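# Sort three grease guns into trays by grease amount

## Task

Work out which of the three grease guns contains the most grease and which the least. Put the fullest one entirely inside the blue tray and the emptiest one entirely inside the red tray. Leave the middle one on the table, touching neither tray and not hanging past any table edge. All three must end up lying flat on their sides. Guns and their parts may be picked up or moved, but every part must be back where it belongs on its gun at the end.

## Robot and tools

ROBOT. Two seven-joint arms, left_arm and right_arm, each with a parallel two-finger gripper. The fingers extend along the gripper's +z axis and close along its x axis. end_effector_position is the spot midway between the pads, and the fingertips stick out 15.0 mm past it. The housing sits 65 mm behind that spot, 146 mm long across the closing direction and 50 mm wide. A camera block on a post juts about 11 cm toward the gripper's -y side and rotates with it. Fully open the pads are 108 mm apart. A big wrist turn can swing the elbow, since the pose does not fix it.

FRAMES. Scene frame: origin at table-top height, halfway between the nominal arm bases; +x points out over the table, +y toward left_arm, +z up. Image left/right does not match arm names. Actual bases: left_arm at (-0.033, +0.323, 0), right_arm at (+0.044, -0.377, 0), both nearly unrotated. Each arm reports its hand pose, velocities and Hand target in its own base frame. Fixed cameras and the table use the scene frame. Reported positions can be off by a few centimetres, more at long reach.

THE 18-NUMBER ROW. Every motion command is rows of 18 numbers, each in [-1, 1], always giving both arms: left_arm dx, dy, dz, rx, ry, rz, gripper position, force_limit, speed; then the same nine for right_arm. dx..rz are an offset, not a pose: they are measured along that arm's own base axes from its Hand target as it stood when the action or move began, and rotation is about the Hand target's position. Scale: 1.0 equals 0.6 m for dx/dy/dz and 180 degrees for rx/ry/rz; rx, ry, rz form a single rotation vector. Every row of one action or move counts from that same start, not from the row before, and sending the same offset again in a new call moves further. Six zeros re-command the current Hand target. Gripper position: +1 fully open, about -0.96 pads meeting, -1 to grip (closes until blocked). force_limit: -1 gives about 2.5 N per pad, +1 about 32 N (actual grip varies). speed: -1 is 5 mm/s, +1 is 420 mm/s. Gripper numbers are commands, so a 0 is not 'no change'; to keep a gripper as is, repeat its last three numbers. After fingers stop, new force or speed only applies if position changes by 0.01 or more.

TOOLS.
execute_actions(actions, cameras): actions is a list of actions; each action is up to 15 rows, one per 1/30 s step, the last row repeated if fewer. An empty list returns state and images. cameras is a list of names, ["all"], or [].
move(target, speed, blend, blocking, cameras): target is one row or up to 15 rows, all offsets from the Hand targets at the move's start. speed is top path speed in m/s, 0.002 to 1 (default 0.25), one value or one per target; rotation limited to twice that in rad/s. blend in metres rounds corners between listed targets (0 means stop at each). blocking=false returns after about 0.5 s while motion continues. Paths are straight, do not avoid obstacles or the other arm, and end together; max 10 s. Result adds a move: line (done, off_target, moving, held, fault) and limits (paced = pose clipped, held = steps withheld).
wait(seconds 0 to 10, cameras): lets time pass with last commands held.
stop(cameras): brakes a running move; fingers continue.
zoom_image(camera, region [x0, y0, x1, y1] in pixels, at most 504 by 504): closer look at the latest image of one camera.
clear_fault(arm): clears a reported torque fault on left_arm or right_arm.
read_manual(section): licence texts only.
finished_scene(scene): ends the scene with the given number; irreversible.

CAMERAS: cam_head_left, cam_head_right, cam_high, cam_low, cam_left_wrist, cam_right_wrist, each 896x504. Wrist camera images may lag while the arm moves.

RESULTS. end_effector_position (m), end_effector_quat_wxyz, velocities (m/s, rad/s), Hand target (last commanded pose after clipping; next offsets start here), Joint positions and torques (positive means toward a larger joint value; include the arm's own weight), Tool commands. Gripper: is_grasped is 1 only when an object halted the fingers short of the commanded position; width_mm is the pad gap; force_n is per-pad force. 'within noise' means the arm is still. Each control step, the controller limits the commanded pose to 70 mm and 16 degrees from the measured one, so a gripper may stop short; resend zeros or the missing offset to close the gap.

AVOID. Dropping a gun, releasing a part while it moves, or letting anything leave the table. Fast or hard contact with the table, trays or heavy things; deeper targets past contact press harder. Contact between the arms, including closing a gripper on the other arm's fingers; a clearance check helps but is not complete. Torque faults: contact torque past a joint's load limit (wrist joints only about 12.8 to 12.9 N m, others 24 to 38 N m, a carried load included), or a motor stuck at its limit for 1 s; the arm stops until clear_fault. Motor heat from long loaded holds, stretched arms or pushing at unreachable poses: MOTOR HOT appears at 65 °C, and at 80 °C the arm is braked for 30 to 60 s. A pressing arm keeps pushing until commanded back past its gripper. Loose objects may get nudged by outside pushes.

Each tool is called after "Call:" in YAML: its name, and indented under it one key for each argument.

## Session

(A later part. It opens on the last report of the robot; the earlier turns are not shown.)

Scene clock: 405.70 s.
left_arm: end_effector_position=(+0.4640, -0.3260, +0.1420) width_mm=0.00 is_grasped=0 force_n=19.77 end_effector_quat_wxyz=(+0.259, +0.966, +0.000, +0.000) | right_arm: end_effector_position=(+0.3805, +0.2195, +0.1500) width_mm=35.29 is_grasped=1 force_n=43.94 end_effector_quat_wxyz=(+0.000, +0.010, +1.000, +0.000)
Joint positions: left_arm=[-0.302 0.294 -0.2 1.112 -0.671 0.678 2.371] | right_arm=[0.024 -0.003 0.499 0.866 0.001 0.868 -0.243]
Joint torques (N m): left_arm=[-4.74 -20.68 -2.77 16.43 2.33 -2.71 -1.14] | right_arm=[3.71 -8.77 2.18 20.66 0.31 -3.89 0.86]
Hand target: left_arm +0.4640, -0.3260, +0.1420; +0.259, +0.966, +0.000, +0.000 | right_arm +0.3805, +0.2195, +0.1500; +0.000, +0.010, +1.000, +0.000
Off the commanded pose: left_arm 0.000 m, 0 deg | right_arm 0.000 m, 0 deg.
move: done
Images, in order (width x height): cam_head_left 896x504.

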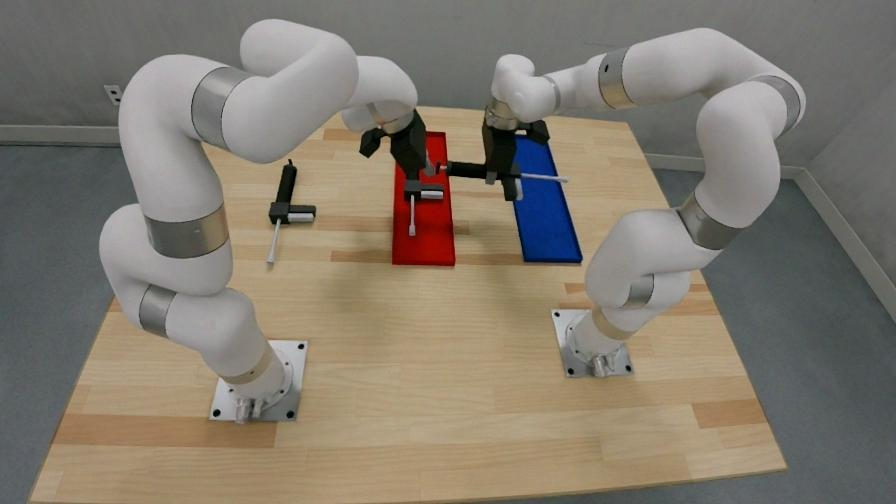

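Call:
move:
  target: [0,-0.0125,0,0,0,0,-1,-0.8,-0.7,0,0,0,0,0,0,-1,1.0,-0.6]
  speed: 0.06
  cameras: ["cam_head_left"]

Call:
zoom_image:
  camera: "cam_head_left"
  region: [400, 130, 490, 183]

Call:
move:
  target:
    - [0,0.065,0.0385,0,0,0,-1,-0.8,-0.7,0,0,0,0,0,0,-1,1.0,-0.6]
    - [-0.0233,0.3558,0.18,0,0,0,-1,-0.8,-0.7,0,0,0,0,0,0,-1,1.0,-0.6]
    - [0.0053,0.6108,0.0467,0.1264,0.13794,0.51448,-1,-0.8,-0.7,0.0182,0.5113,-0.05,0,0,-0.5031,-1,1.0,-0.6]
    - [0.0053,0.6108,0.0467,0.1264,0.13794,0.51448,-1,-0.8,-0.7,0.0182,0.5113,-0.2025,0,0,-0.5031,-1,1.0,-0.6]
    - [0.0053,0.6108,0.0467,0.1264,0.13794,0.51448,0.129,-0.8,-0.3,0.0182,0.5113,-0.2025,0,0,-0.5031,0.129,-0.8,-0.3]
    - [0.0053,0.6108,0.0467,0.1264,0.13794,0.51448,0.129,-0.8,-0.3,0.0182,0.5113,-0.0333,0,0,-0.5031,0.129,-0.8,-0.3]
    - [0.0053,0.6108,0.0467,0.1264,0.13794,0.51448,0.129,-0.8,-0.3,-0.0078,0.0258,0.075,0.1661,0.0003,-0.0002,0.129,-0.8,-0.3]
  speed: [0.3,0.5,0.5,0.15,0.2,0.3,0.5]
  blend: [0.02,0.03,0.01,0,0,0.02,0]
  cameras: ["cam_left_wrist","cam_head_left"]

Scene clock: 474.47 s.
left_arm: end_effector_position=(+0.4641, -0.3333, +0.1420) width_mm=0.00 is_grasped=0 force_n=19.64 end_effector_quat_wxyz=(+0.259, +0.966, +0.000, +0.000) | right_arm: end_effector_position=(+0.3805, +0.2195, +0.1500) width_mm=35.29 is_grasped=1 force_n=43.94 end_effector_quat_wxyz=(+0.000, +0.010, +1.000, +0.000)
Joint positions: left_arm=[-0.313 0.304 -0.203 1.124 -0.665 0.672 2.354] | right_arm=[0.024 -0.003 0.499 0.866 0.001 0.868 -0.243]
Joint torques (N m): left_arm=[-12.92 -22.14 -9.75 18.33 1.03 -2.52 -1.09] | right_arm=[3.43 -8.94 2.22 20.52 2.91 -3.92 0.82]
Hand target: left_arm +0.4640, -0.3335, +0.1420; +0.259, +0.966, +0.000, +0.000 | right_arm +0.3805, +0.2195, +0.1500; +0.000, +0.010, +1.000, +0.000
Off the commanded pose: left_arm 0.000 m, 0 deg | right_arm 0.000 m, 0 deg.
move: done
Images, in order (width x height): cam_head_left 896x504.

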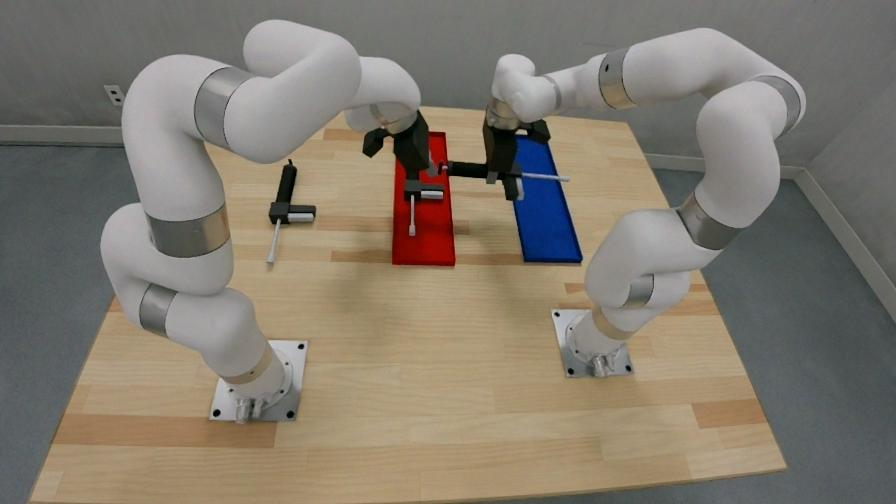

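Scaled by 5.600 from the camera's 896x504 image, which has a finer 1280x720 frame.

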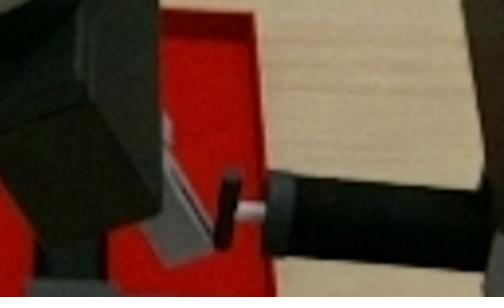

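Scene clock: 481.17 s.
left_arm: end_effector_position=(+0.4672, +0.0330, +0.1700) width_mm=60.15 is_grasped=0 force_n=0.00 end_effector_quat_wxyz=(+0.000, +0.676, +0.737, +0.000) | right_arm: end_effector_position=(+0.3758, +0.2350, +0.1950) width_mm=60.16 is_grasped=0 force_n=0.00 end_effector_quat_wxyz=(-0.003, +0.010, +0.966, +0.258)
Joint positions: left_arm=[0.076 0.059 -0.006 1.002 0.001 0.943 0.768] | right_arm=[-0.004 -0.169 0.362 0.751 0.751 0.863 -0.895]
Joint torques (N m): left_arm=[-4.05 -15.83 -0.76 16.65 -0.34 -0.09 -0.6] | right_arm=[-3.45 -5.68 -1.76 19.13 4.13 -0.27 -1.82]
Hand target: left_arm +0.4672, +0.0330, +0.1700; +0.000, +0.676, +0.737, +0.000 | right_arm +0.3758, +0.2350, +0.1950; -0.003, +0.010, +0.966, +0.258
Off the commanded pose: left_arm 0.000 m, 0 deg | right_arm 0.000 m, 0 deg.
move: done
camera_calibration:
cam_left_wrist: T_world_to_cam=[[-0.0819182, 0.996398, -0.0219084, 0.00856623], [0.918072, 0.083997, 0.387413, -0.470792], [0.387858, 0.0116227, -0.921646, 0.0929514], [0, 0, 0, 1]] pos_world=[0.396871, 0.0299294, 0.268247]
Images, in order (width x height): cam_head_left 896x504, cam_left_wrist 896x504.

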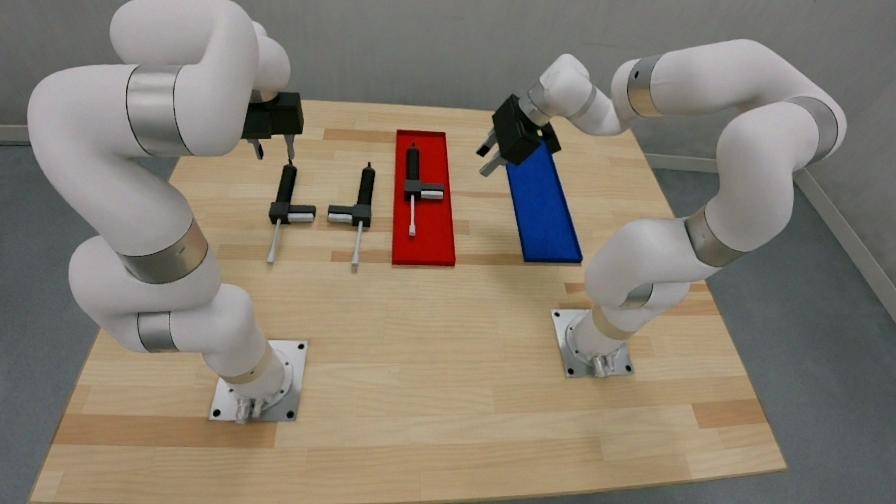

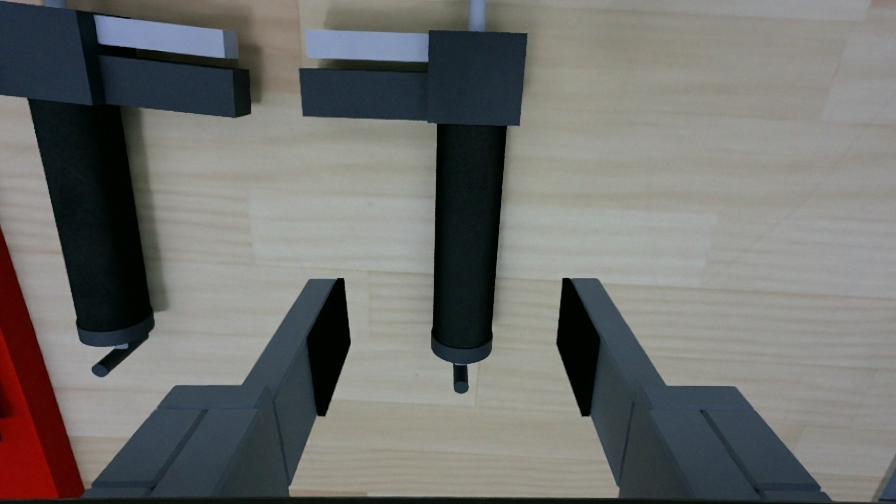

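Call:
move:
  target:
    - [-0.0107,0.0108,-0.2333,0,0,-0.0089,0.129,-0.8,-0.3,0,0,0,0,0,0,0.129,-0.8,-0.3]
    - [-0.0107,0.0108,-0.2333,0,0,-0.0089,-1,0.8,-0.6,0,0,0,0,0,0,0.129,-0.8,-0.3]
    - [-0.0107,0.0108,-0.0333,0,0,-0.0089,-1,0.8,-0.6,0,0,0,0,0,0,0.129,-0.8,-0.3]
    - [-0.017,-0.55,-0.0333,0,0,-0.5233,-1,0.8,-0.6,0,0,0,0,0,0,0.129,-0.8,-0.3]
  speed: [0.25,0.2,0.25,0.5]
  blend: [0,0,0.02,0]
  cameras: ["cam_head_left","cam_left_wrist"]

Call:
zoom_image:
  camera: "cam_head_left"
  region: [400, 120, 580, 225]

Call:
move:
  target:
    - [0,0,0,0,0,0,-1,0.8,-0.6,0,0.0558,-0.09,0,0,0,0.129,-0.8,-0.3]
    - [0,0,0,0,0,0,-1,0.8,-0.6,0,0.0558,-0.09,0,0,0,-1,-0.8,-0.7]
  speed: [0.2,0.2]
  cameras: ["cam_head_left"]

Call:
zoom_image:
  camera: "cam_head_left"
  region: [420, 130, 510, 183]

Call:
move:
  target: [0,0,0,0,0,0,-1,0.8,-0.6,0,-0.1917,0,0,0,0,-1,-0.8,-0.7]
  speed: 0.08
  cameras: ["cam_head_left"]

Call:
zoom_image:
  camera: "cam_head_left"
  region: [420, 120, 540, 190]

Call:
move:
  target: [0,0,0,0,0,0,-1,0.8,-0.6,0,0.1625,0,0,0,0,-1,-0.8,-0.7]
  speed: 0.09
  cameras: ["cam_head_left"]

Call:
zoom_image:
  camera: "cam_head_left"
  region: [420, 130, 510, 183]

Scene clock: 520.40 s.
left_arm: end_effector_position=(+0.4570, -0.2969, +0.1500) width_mm=35.04 is_grasped=1 force_n=41.20 end_effector_quat_wxyz=(+0.000, +1.000, +0.007, +0.000) | right_arm: end_effector_position=(+0.3758, +0.2350, +0.1950) width_mm=60.16 is_grasped=0 force_n=0.00 end_effector_quat_wxyz=(-0.003, +0.010, +0.966, +0.258)
Joint positions: left_arm=[-0.246 0.343 -0.368 1.293 0.147 0.975 1.666] | right_arm=[-0.004 -0.169 0.362 0.751 0.751 0.863 -0.895]
Joint torques (N m): left_arm=[-3.78 -24.08 -2.67 18.34 2.92 0.07 0.96] | right_arm=[-1.91 -5.42 -2.23 19.15 4.05 -3.1 -1.58]
Hand target: left_arm +0.4570, -0.2970, +0.1500; +0.000, +1.000, +0.007, +0.000 | right_arm +0.3758, +0.2350, +0.1950; -0.003, +0.010, +0.966, +0.258
Off the commanded pose: left_arm 0.000 m, 0 deg | right_arm 0.000 m, 0 deg.
move: done
camera_calibration:
cam_left_wrist: T_world_to_cam=[[0.999719, 0.00883589, -0.0219928, -0.451462], [0.0166695, -0.921756, 0.387411, -0.312791], [-0.0168489, -0.387669, -0.921645, 0.148753], [0, 0, 0, 1]] pos_world=[0.459056, -0.226661, 0.248347]
Images, in order (width x height): cam_head_left 896x504, cam_left_wrist 896x504.

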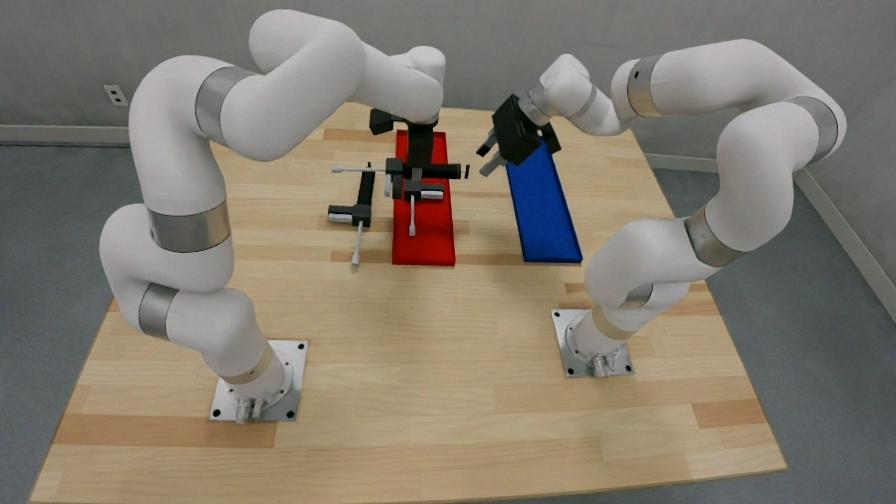

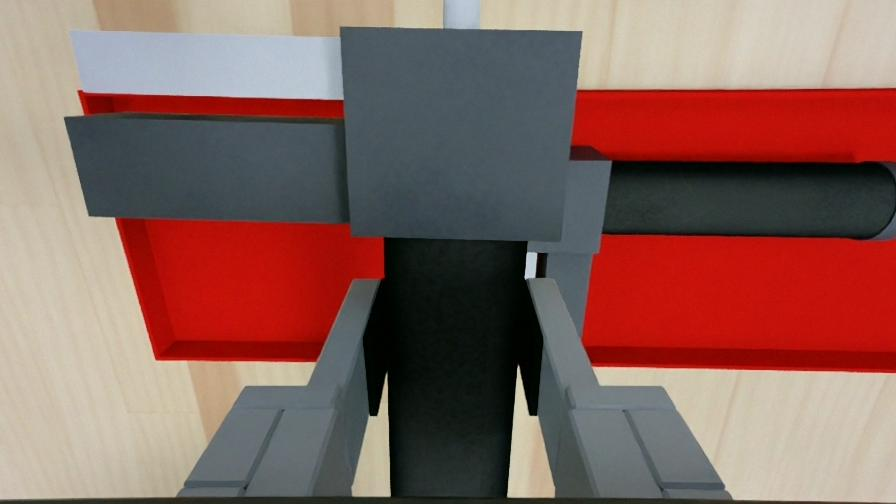

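Scaled by 2.800 from the camera's 896x504 image, which has a finer 1280x720 frame.

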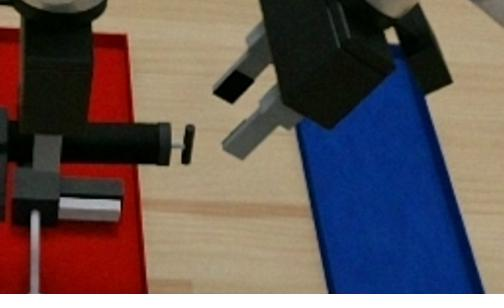

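Scene clock: 522.23 s.
left_arm: end_effector_position=(+0.4570, -0.2970, +0.1500) width_mm=35.04 is_grasped=1 force_n=40.29 end_effector_quat_wxyz=(+0.000, +1.000, +0.007, +0.000) | right_arm: end_effector_position=(+0.3759, +0.2685, +0.1410) width_mm=8.52 is_grasped=1 force_n=21.25 end_effector_quat_wxyz=(-0.003, +0.010, +0.966, +0.258)
Joint positions: left_arm=[-0.246 0.343 -0.368 1.293 0.147 0.975 1.666] | right_arm=[0.048 -0.013 0.427 0.736 0.816 0.662 -0.925]
Joint torques (N m): left_arm=[-3.33 -25.47 -3.84 17.69 -0.71 -0.64 0.36] | right_arm=[5.04 -7.58 1.36 14.56 3.01 -1.57 -1.29]
Hand target: left_arm +0.4570, -0.2970, +0.1500; +0.000, +1.000, +0.007, +0.000 | right_arm +0.3758, +0.2685, +0.1410; -0.003, +0.010, +0.966, +0.258
Off the commanded pose: left_arm 0.000 m, 0 deg | right_arm 0.000 m, 0 deg.
move: done
Images, in order (width x height): cam_head_left 896x504.

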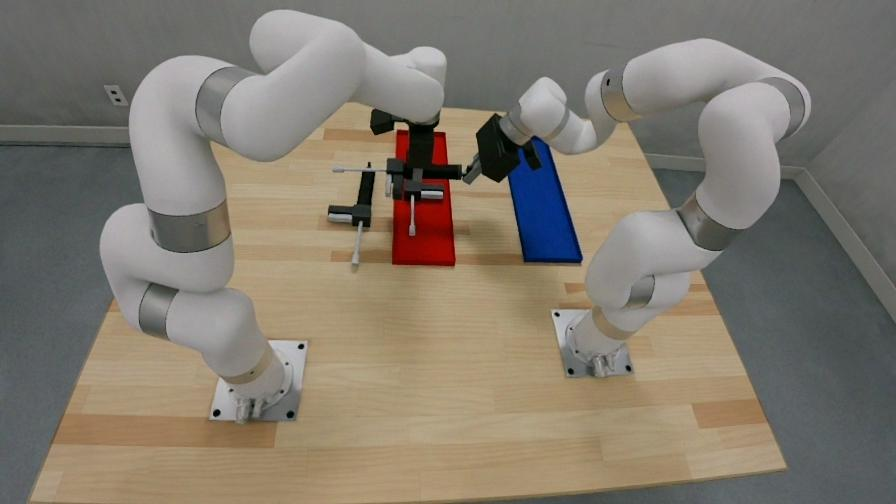

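Scaled by 5.600 from the camera's 896x504 image, which has a finer 1280x720 frame.

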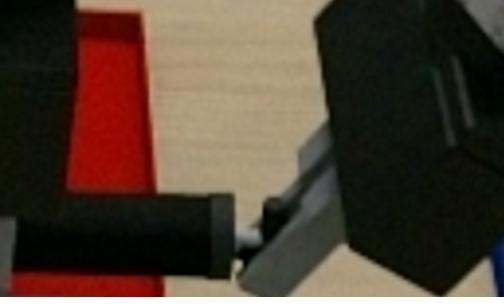

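Scene clock: 524.00 s.
left_arm: end_effector_position=(+0.4570, -0.2969, +0.1500) width_mm=35.04 is_grasped=1 force_n=37.19 end_effector_quat_wxyz=(+0.000, +1.000, +0.007, +0.000) | right_arm: end_effector_position=(+0.3758, +0.1534, +0.1410) width_mm=0.00 is_grasped=0 force_n=20.10 end_effector_quat_wxyz=(-0.003, +0.010, +0.966, +0.258)
Joint positions: left_arm=[-0.246 0.344 -0.368 1.293 0.147 0.975 1.666] | right_arm=[-0.096 -0.123 0.264 0.646 0.775 0.835 -1.151]
Joint torques (N m): left_arm=[-3.88 -35.69 -5.81 15.75 1.13 -0.94 0.06] | right_arm=[-4.88 -20.83 -1.41 8.88 -2.72 0.57 -1.6]
Hand target: left_arm +0.4570, -0.2970, +0.1500; +0.000, +1.000, +0.007, +0.000 | right_arm +0.3758, +0.1534, +0.1410; -0.003, +0.010, +0.966, +0.258
Off the commanded pose: left_arm 0.000 m, 0 deg | right_arm 0.000 m, 0 deg.
move: done
Images, in order (width x height): cam_head_left 896x504.

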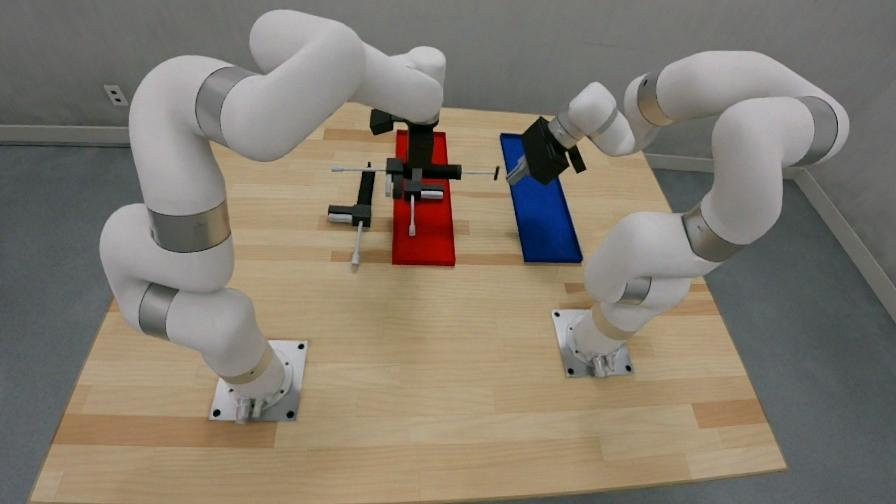

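Scaled by 4.200 from the camera's 896x504 image, which has a finer 1280x720 frame.

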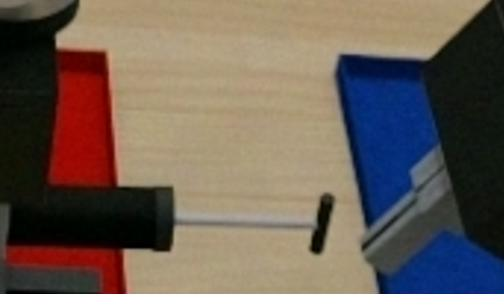

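Scene clock: 525.43 s.
left_arm: end_effector_position=(+0.4570, -0.2970, +0.1500) width_mm=35.04 is_grasped=1 force_n=37.18 end_effector_quat_wxyz=(+0.000, +1.000, +0.007, +0.000) | right_arm: end_effector_position=(+0.3759, +0.2509, +0.1410) width_mm=0.00 is_grasped=0 force_n=20.21 end_effector_quat_wxyz=(-0.003, +0.010, +0.966, +0.258)
Joint positions: left_arm=[-0.246 0.344 -0.368 1.293 0.147 0.975 1.666] | right_arm=[0.026 -0.037 0.406 0.715 0.82 0.689 -0.964]
Joint torques (N m): left_arm=[-3.26 -45.65 -6.06 18.24 0.27 -3.19 -0.08] | right_arm=[6.62 -7.13 1.73 18.07 -2.41 -2.91 1.69]
Hand target: left_arm +0.4570, -0.2970, +0.1500; +0.000, +1.000, +0.007, +0.000 | right_arm +0.3758, +0.2509, +0.1410; -0.003, +0.010, +0.966, +0.258
Off the commanded pose: left_arm 0.000 m, 0 deg | right_arm 0.000 m, 0 deg.
move: done
Images, in order (width x height): cam_head_left 896x504.

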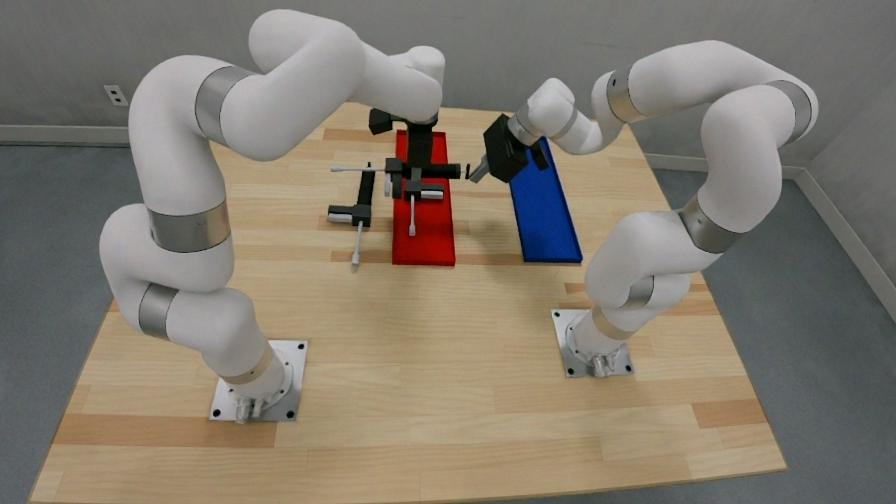

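Scaled by 5.600 from the camera's 896x504 image, which has a finer 1280x720 frame.

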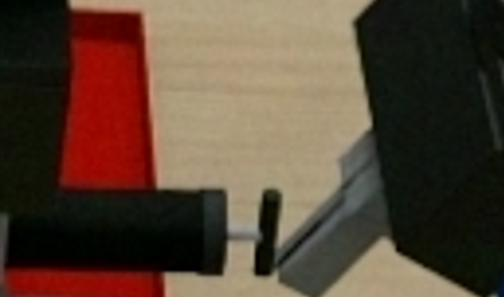

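Call:
move:
  target: [0,0,0,0,0,0,-1,0.8,-0.6,0,0.0093,0,0,0,0,-1,-0.8,-0.7]
  speed: 0.05
  cameras: ["cam_head_left"]

Call:
zoom_image:
  camera: "cam_head_left"
  region: [420, 130, 510, 183]

Call:
move:
  target:
    - [0,0,0,0,0,0,-1,0.8,-0.6,0,-0.0942,0.0817,0,0,0,-1,-0.8,-0.7]
    - [0,0,0,0,0,0.5,-1,0.8,-0.6,0.1237,-0.5108,0.1317,-0.1303,0.1301,-0.4877,-1,-0.8,-0.7]
    - [-0.0508,-0.2665,-0.0833,0,0,0.5,-1,0.8,-0.6,0.1237,-0.5108,0.1317,-0.1303,0.1301,-0.4877,-1,-0.8,-0.7]
    - [-0.0508,-0.2665,-0.2005,0,0,0.5,-1,0.8,-0.6,0.1237,-0.5108,0.1317,-0.1303,0.1301,-0.4877,-1,-0.8,-0.7]
    - [-0.0508,-0.2665,-0.2005,0,0,0.5,-0.1,-0.8,-0.3,0.1237,-0.5108,0.1317,-0.1303,0.1301,-0.4877,0,-0.8,-0.3]
    - [-0.0508,-0.2665,-0.05,0,0,0.5,-0.1,-0.8,-0.3,0.1237,-0.5108,0.1317,-0.1303,0.1301,-0.4877,0,-0.8,-0.3]
    - [-0.0617,0.295,0.25,0,0,0.5,-0.1,-0.8,-0.3,0.1237,-0.5108,0.1317,-0.1303,0.1301,-0.4877,0,-0.8,-0.3]
  speed: [0.3,0.5,0.4,0.15,0.2,0.3,0.5]
  blend: [0.02,0.02,0.01,0,0,0.02,0]
  cameras: ["cam_head_left","cam_right_wrist"]

Call:
move:
  target:
    - [0,0,0,0,0,0,-0.1,-0.8,-0.3,-0.1587,0.475,-0.1333,0,0,0,0,-0.8,-0.3]
    - [0,0,0,0,0,0,-0.1,-0.8,-0.3,-0.1587,0.475,-0.32,0,0,0,0,-0.8,-0.3]
    - [0,0,0,0,0,0,-0.1,-0.8,-0.3,-0.1587,0.475,-0.32,0,0,0,-1,1.0,-0.6]
    - [0,0,0,0,0,0,-0.1,-0.8,-0.3,-0.1587,0.475,-0.1167,0,0,0,-1,1.0,-0.6]
    - [0,0,0,0,0,0,-0.1,-0.8,-0.3,0.0758,0.2037,-0.1167,0,0,0.0039,-1,1.0,-0.6]
  speed: [0.45,0.25,0.2,0.25,0.4]
  blend: [0.02,0,0,0.02,0]
  cameras: ["cam_head_left","cam_right_wrist","cam_high"]

Scene clock: 625.80 s.
left_arm: end_effector_position=(+0.4570, -0.2969, +0.1500) width_mm=35.04 is_grasped=1 force_n=37.46 end_effector_quat_wxyz=(+0.000, +1.000, +0.007, +0.000) | right_arm: end_effector_position=(+0.3759, +0.2564, +0.1410) width_mm=0.00 is_grasped=0 force_n=20.17 end_effector_quat_wxyz=(-0.003, +0.010, +0.966, +0.258)
Joint positions: left_arm=[-0.246 0.343 -0.368 1.293 0.147 0.975 1.666] | right_arm=[0.033 -0.029 0.413 0.722 0.819 0.68 -0.952]
Joint torques (N m): left_arm=[-1.72 -49.69 -6.82 18.1 -1.35 -3.27 -0.6] | right_arm=[12.91 -7.03 6.8 20.96 -1.74 -1.88 1.59]
Hand target: left_arm +0.4570, -0.2970, +0.1500; +0.000, +1.000, +0.007, +0.000 | right_arm +0.3758, +0.2565, +0.1410; -0.003, +0.010, +0.966, +0.258
Off the commanded pose: left_arm 0.000 m, 0 deg | right_arm 0.000 m, 0 deg.
move: done
Images, in order (width x height): cam_head_left 896x504.

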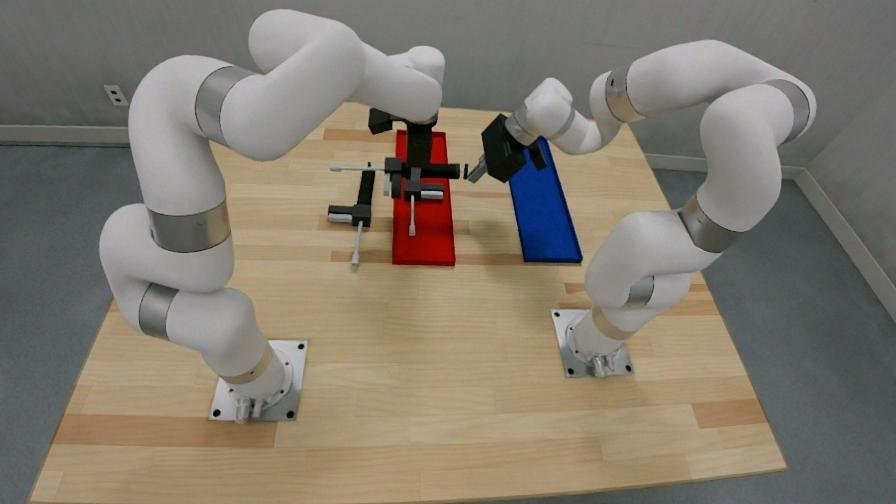

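Scaled by 5.600 from the camera's 896x504 image, which has a finer 1280x720 frame.

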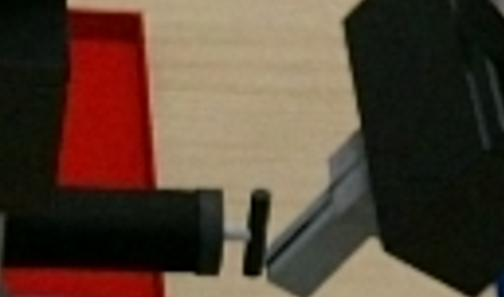

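Scene clock: 631.43 s.
left_arm: end_effector_position=(+0.4199, -0.1200, +0.3000) width_mm=47.50 is_grasped=0 force_n=0.00 end_effector_quat_wxyz=(+0.000, +0.702, +0.712, +0.000) | right_arm: end_effector_position=(+0.4501, -0.0500, +0.2200) width_mm=53.00 is_grasped=0 force_n=0.00 end_effector_quat_wxyz=(+0.000, +0.715, +0.700, +0.000)
Joint positions: left_arm=[-0.279 -0.144 0.001 1.158 0.001 1.301 0.493] | right_arm=[-0.464 -0.05 0.348 1.03 0.019 1.078 0.681]
Joint torques (N m): left_arm=[3.92 -35.39 1.01 17.19 1.61 0.3 0.87] | right_arm=[-5.2 -8.13 1.15 19.47 -3.08 -0.91 0.97]
Hand target: left_arm +0.4200, -0.1200, +0.3000; +0.000, +0.702, +0.712, +0.000 | right_arm +0.4501, -0.0500, +0.2200; +0.000, +0.715, +0.700, +0.000
Off the commanded pose: left_arm 0.000 m, 0 deg | right_arm 0.000 m, 0 deg.
move: done
camera_calibration:
cam_right_wrist: T_world_to_cam=[[0.0127912, 0.999896, 0.00659977, 0.0350108], [0.929895, -0.0143217, 0.367545, -0.472289], [0.367602, 0.00143575, -0.929982, 0.156061], [0, 0, 0, 1]] pos_world=[0.381364, -0.0419952, 0.31849]
Images, in order (width x height): cam_head_left 896x504, cam_right_wrist 896x504.

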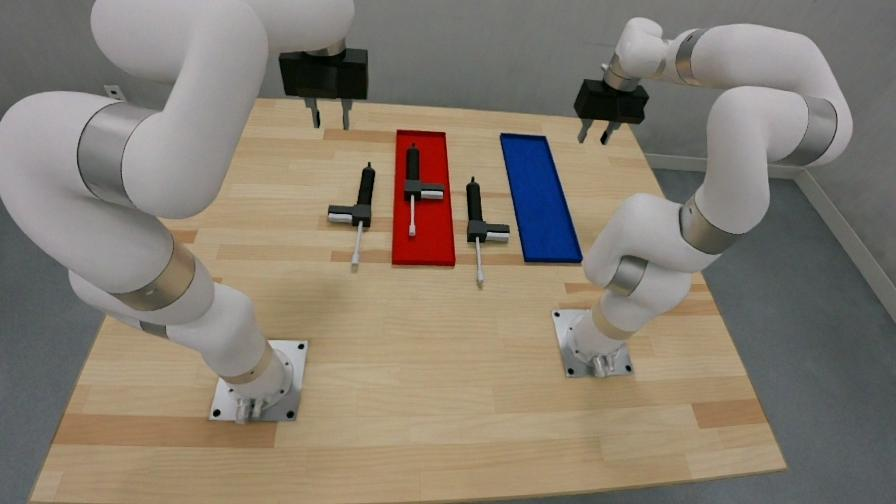

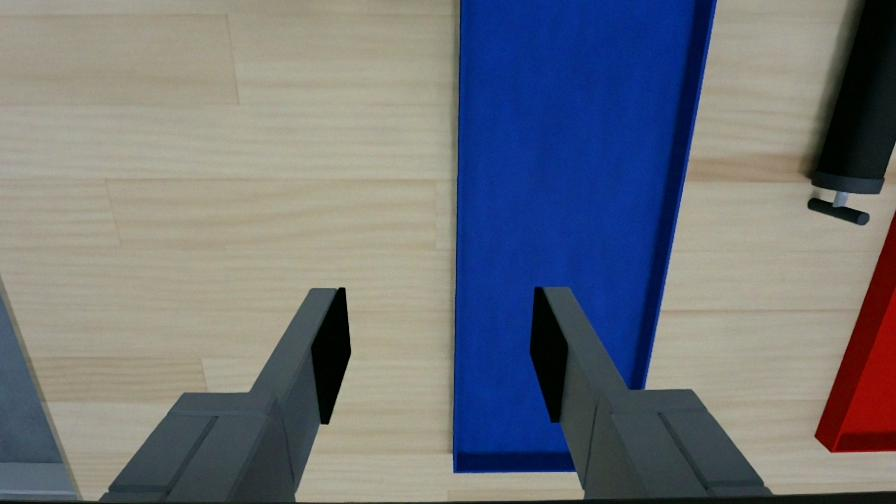

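Scene clock: 635.30 s.
left_arm: end_effector_position=(+0.4200, -0.1200, +0.3000) width_mm=47.50 is_grasped=0 force_n=0.00 end_effector_quat_wxyz=(+0.000, +0.702, +0.712, +0.000) | right_arm: end_effector_position=(+0.4955, +0.0722, +0.1500) width_mm=35.32 is_grasped=1 force_n=32.47 end_effector_quat_wxyz=(+0.000, +0.710, +0.704, +0.000)
Joint positions: left_arm=[-0.279 -0.144 0.001 1.158 0.001 1.301 0.493] | right_arm=[-0.373 0.217 0.545 1.105 -0.14 0.924 1.04]
Joint torques (N m): left_arm=[3.84 -35.03 0.57 17.49 1.27 -1.02 0.24] | right_arm=[5.57 -12.16 0.61 20.94 -3.13 -0.16 -0.53]
Hand target: left_arm +0.4200, -0.1200, +0.3000; +0.000, +0.702, +0.712, +0.000 | right_arm +0.4955, +0.0723, +0.1500; +0.000, +0.710, +0.704, +0.000
Off the commanded pose: left_arm 0.000 m, 0 deg | right_arm 0.000 m, 0 deg.
move: done
camera_calibration:
cam_right_wrist: T_world_to_cam=[[0.000440603, 0.999978, 0.00657852, -0.0812076], [0.930022, -0.0028274, 0.367494, -0.488019], [0.367504, 0.00595625, -0.930003, 0.0737761], [0, 0, 0, 1]] pos_world=[0.426791, 0.0793866, 0.24849]
Images, in order (width x height): cam_head_left 896x504, cam_high 896x504, cam_right_wrist 896x504.

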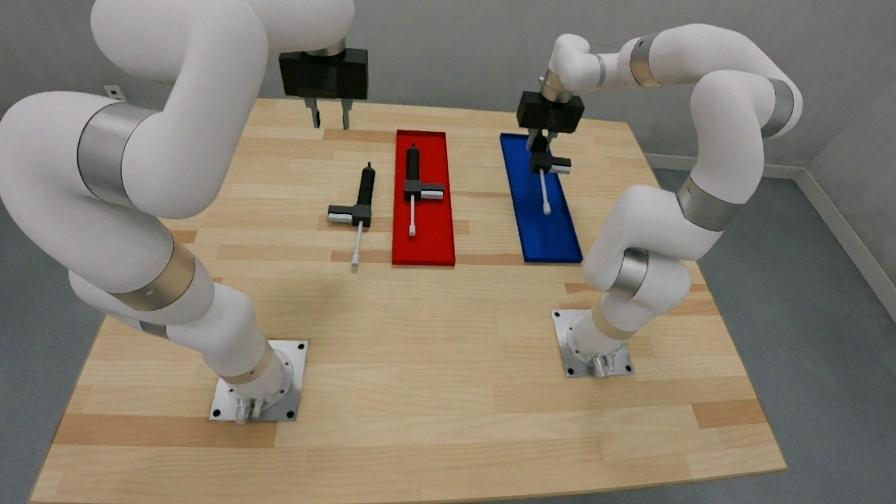

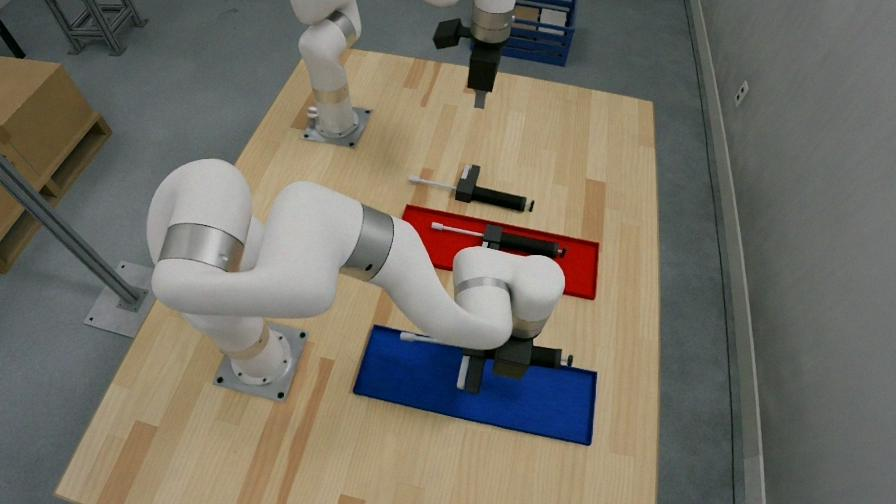

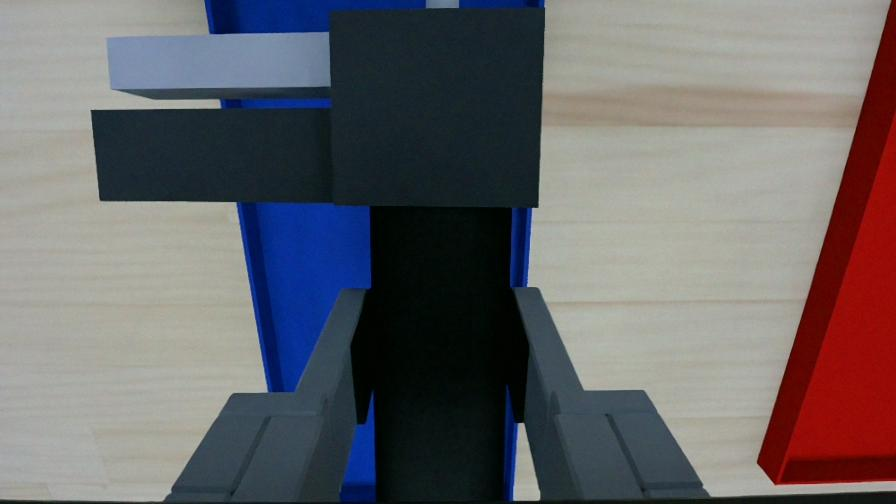

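Call:
move:
  target:
    - [0,0,0,0,0,0,-0.1,-0.8,-0.3,0,0,-0.2017,0,0,0,-1,1.0,-0.6]
    - [0,0,0,0,0,0,-0.1,-0.8,-0.3,0,0,-0.2017,0,0,0,-0.2,-0.8,-0.3]
    - [0,0,0,0,0,0,-0.1,-0.8,-0.3,0,0,0,0,0,0,-0.2,-0.8,-0.3]
    - [0,0,0,0,0,0,-0.1,-0.8,-0.3,-0.15,0.05,0.2,0,0,0,-0.2,-0.8,-0.3]
  speed: [0.15,0.2,0.3,0.4]
  blend: [0,0,0.02,0]
  cameras: ["cam_head_left","cam_right_wrist","cam_high"]

Call:
zoom_image:
  camera: "cam_high"
  region: [340, 150, 620, 450]

Call:
zoom_image:
  camera: "cam_head_left"
  region: [310, 120, 600, 283]

Scene clock: 659.17 s.
left_arm: end_effector_position=(+0.4200, -0.1200, +0.3000) width_mm=47.50 is_grasped=0 force_n=0.00 end_effector_quat_wxyz=(+0.000, +0.702, +0.712, +0.000) | right_arm: end_effector_position=(+0.4055, +0.1022, +0.2699) width_mm=42.01 is_grasped=0 force_n=0.00 end_effector_quat_wxyz=(+0.000, +0.710, +0.704, +0.000)
Joint positions: left_arm=[-0.279 -0.144 0.001 1.158 0.001 1.301 0.493] | right_arm=[-0.37 -0.235 0.563 1.021 0.133 1.224 0.929]
Joint torques (N m): left_arm=[3.51 -35.31 -0.3 17.38 1.36 -2.29 -0.46] | right_arm=[3.49 -17.58 -4 11.15 4.02 -0.01 -1.52]
Hand target: left_arm +0.4200, -0.1200, +0.3000; +0.000, +0.702, +0.712, +0.000 | right_arm +0.4055, +0.1023, +0.2700; +0.000, +0.710, +0.704, +0.000
Off the commanded pose: left_arm 0.000 m, 0 deg | right_arm 0.000 m, 0 deg.
move: done
camera_calibration:
cam_right_wrist: T_world_to_cam=[[0.000534551, 0.999978, 0.0066155, -0.112002], [0.930056, -0.0029278, 0.367406, -0.4483], [0.367418, 0.00595638, -0.930037, 0.218315], [0, 0, 0, 1]] pos_world=[0.336791, 0.109387, 0.36849]
Images, in order (width x height): cam_head_left 896x504, cam_high 896x504, cam_right_wrist 896x504.

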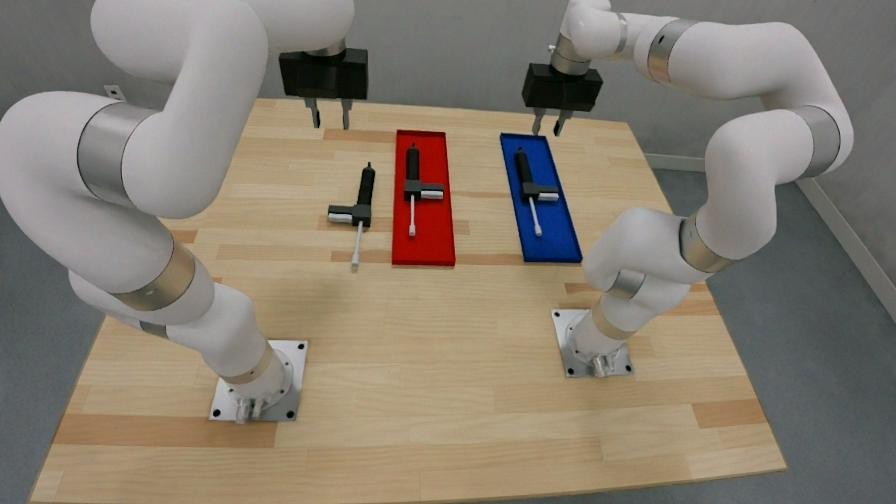

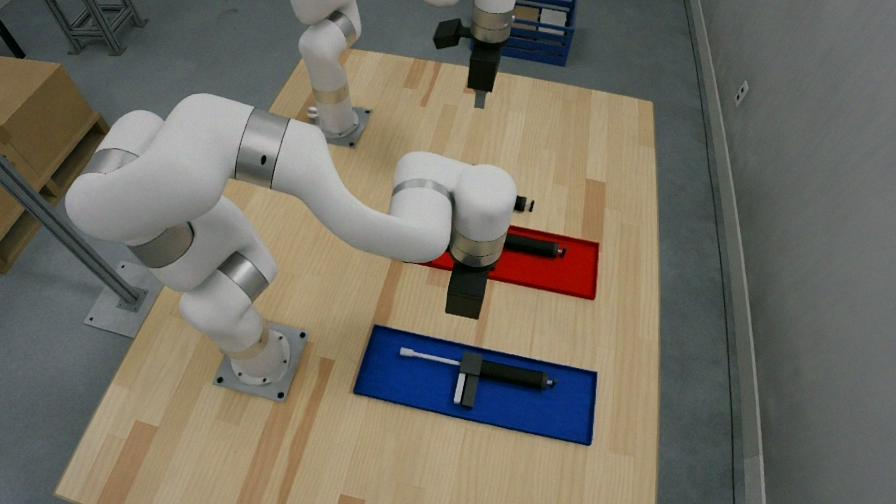

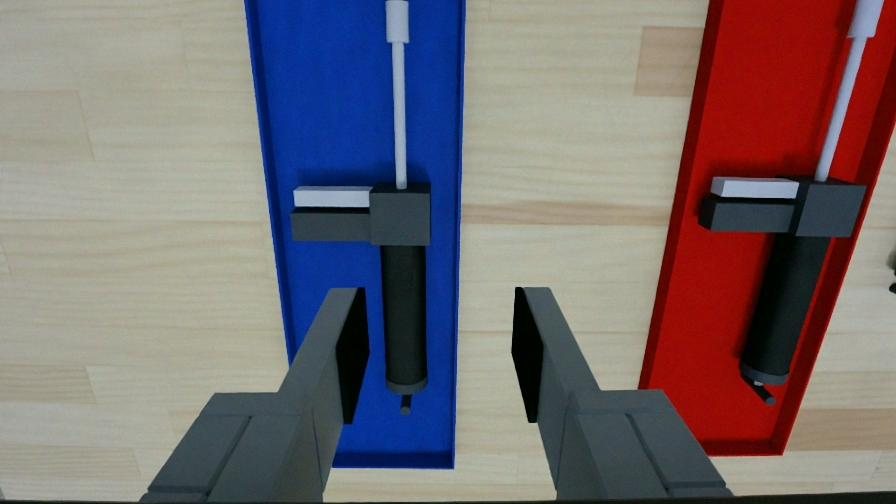

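Scaled by 1.680 from the camera's 896x504 image, which has a finer 1280x720 frame.

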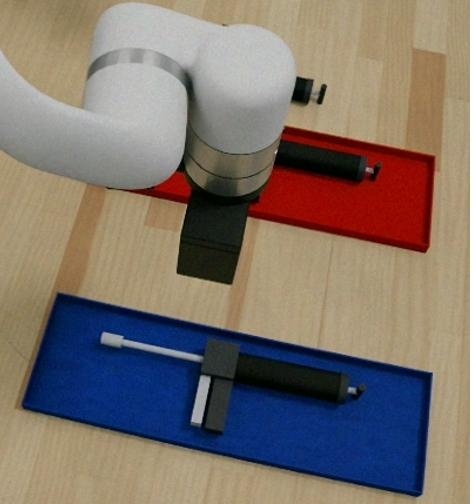

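Scaled by 1.738 from the camera's 896x504 image, which has a finer 1280x720 frame.

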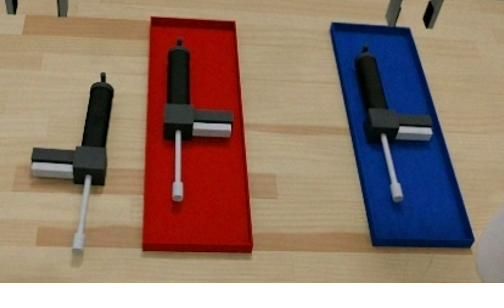

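Call:
finished_scene:
  scene: 3

The scene is finished: the task was done.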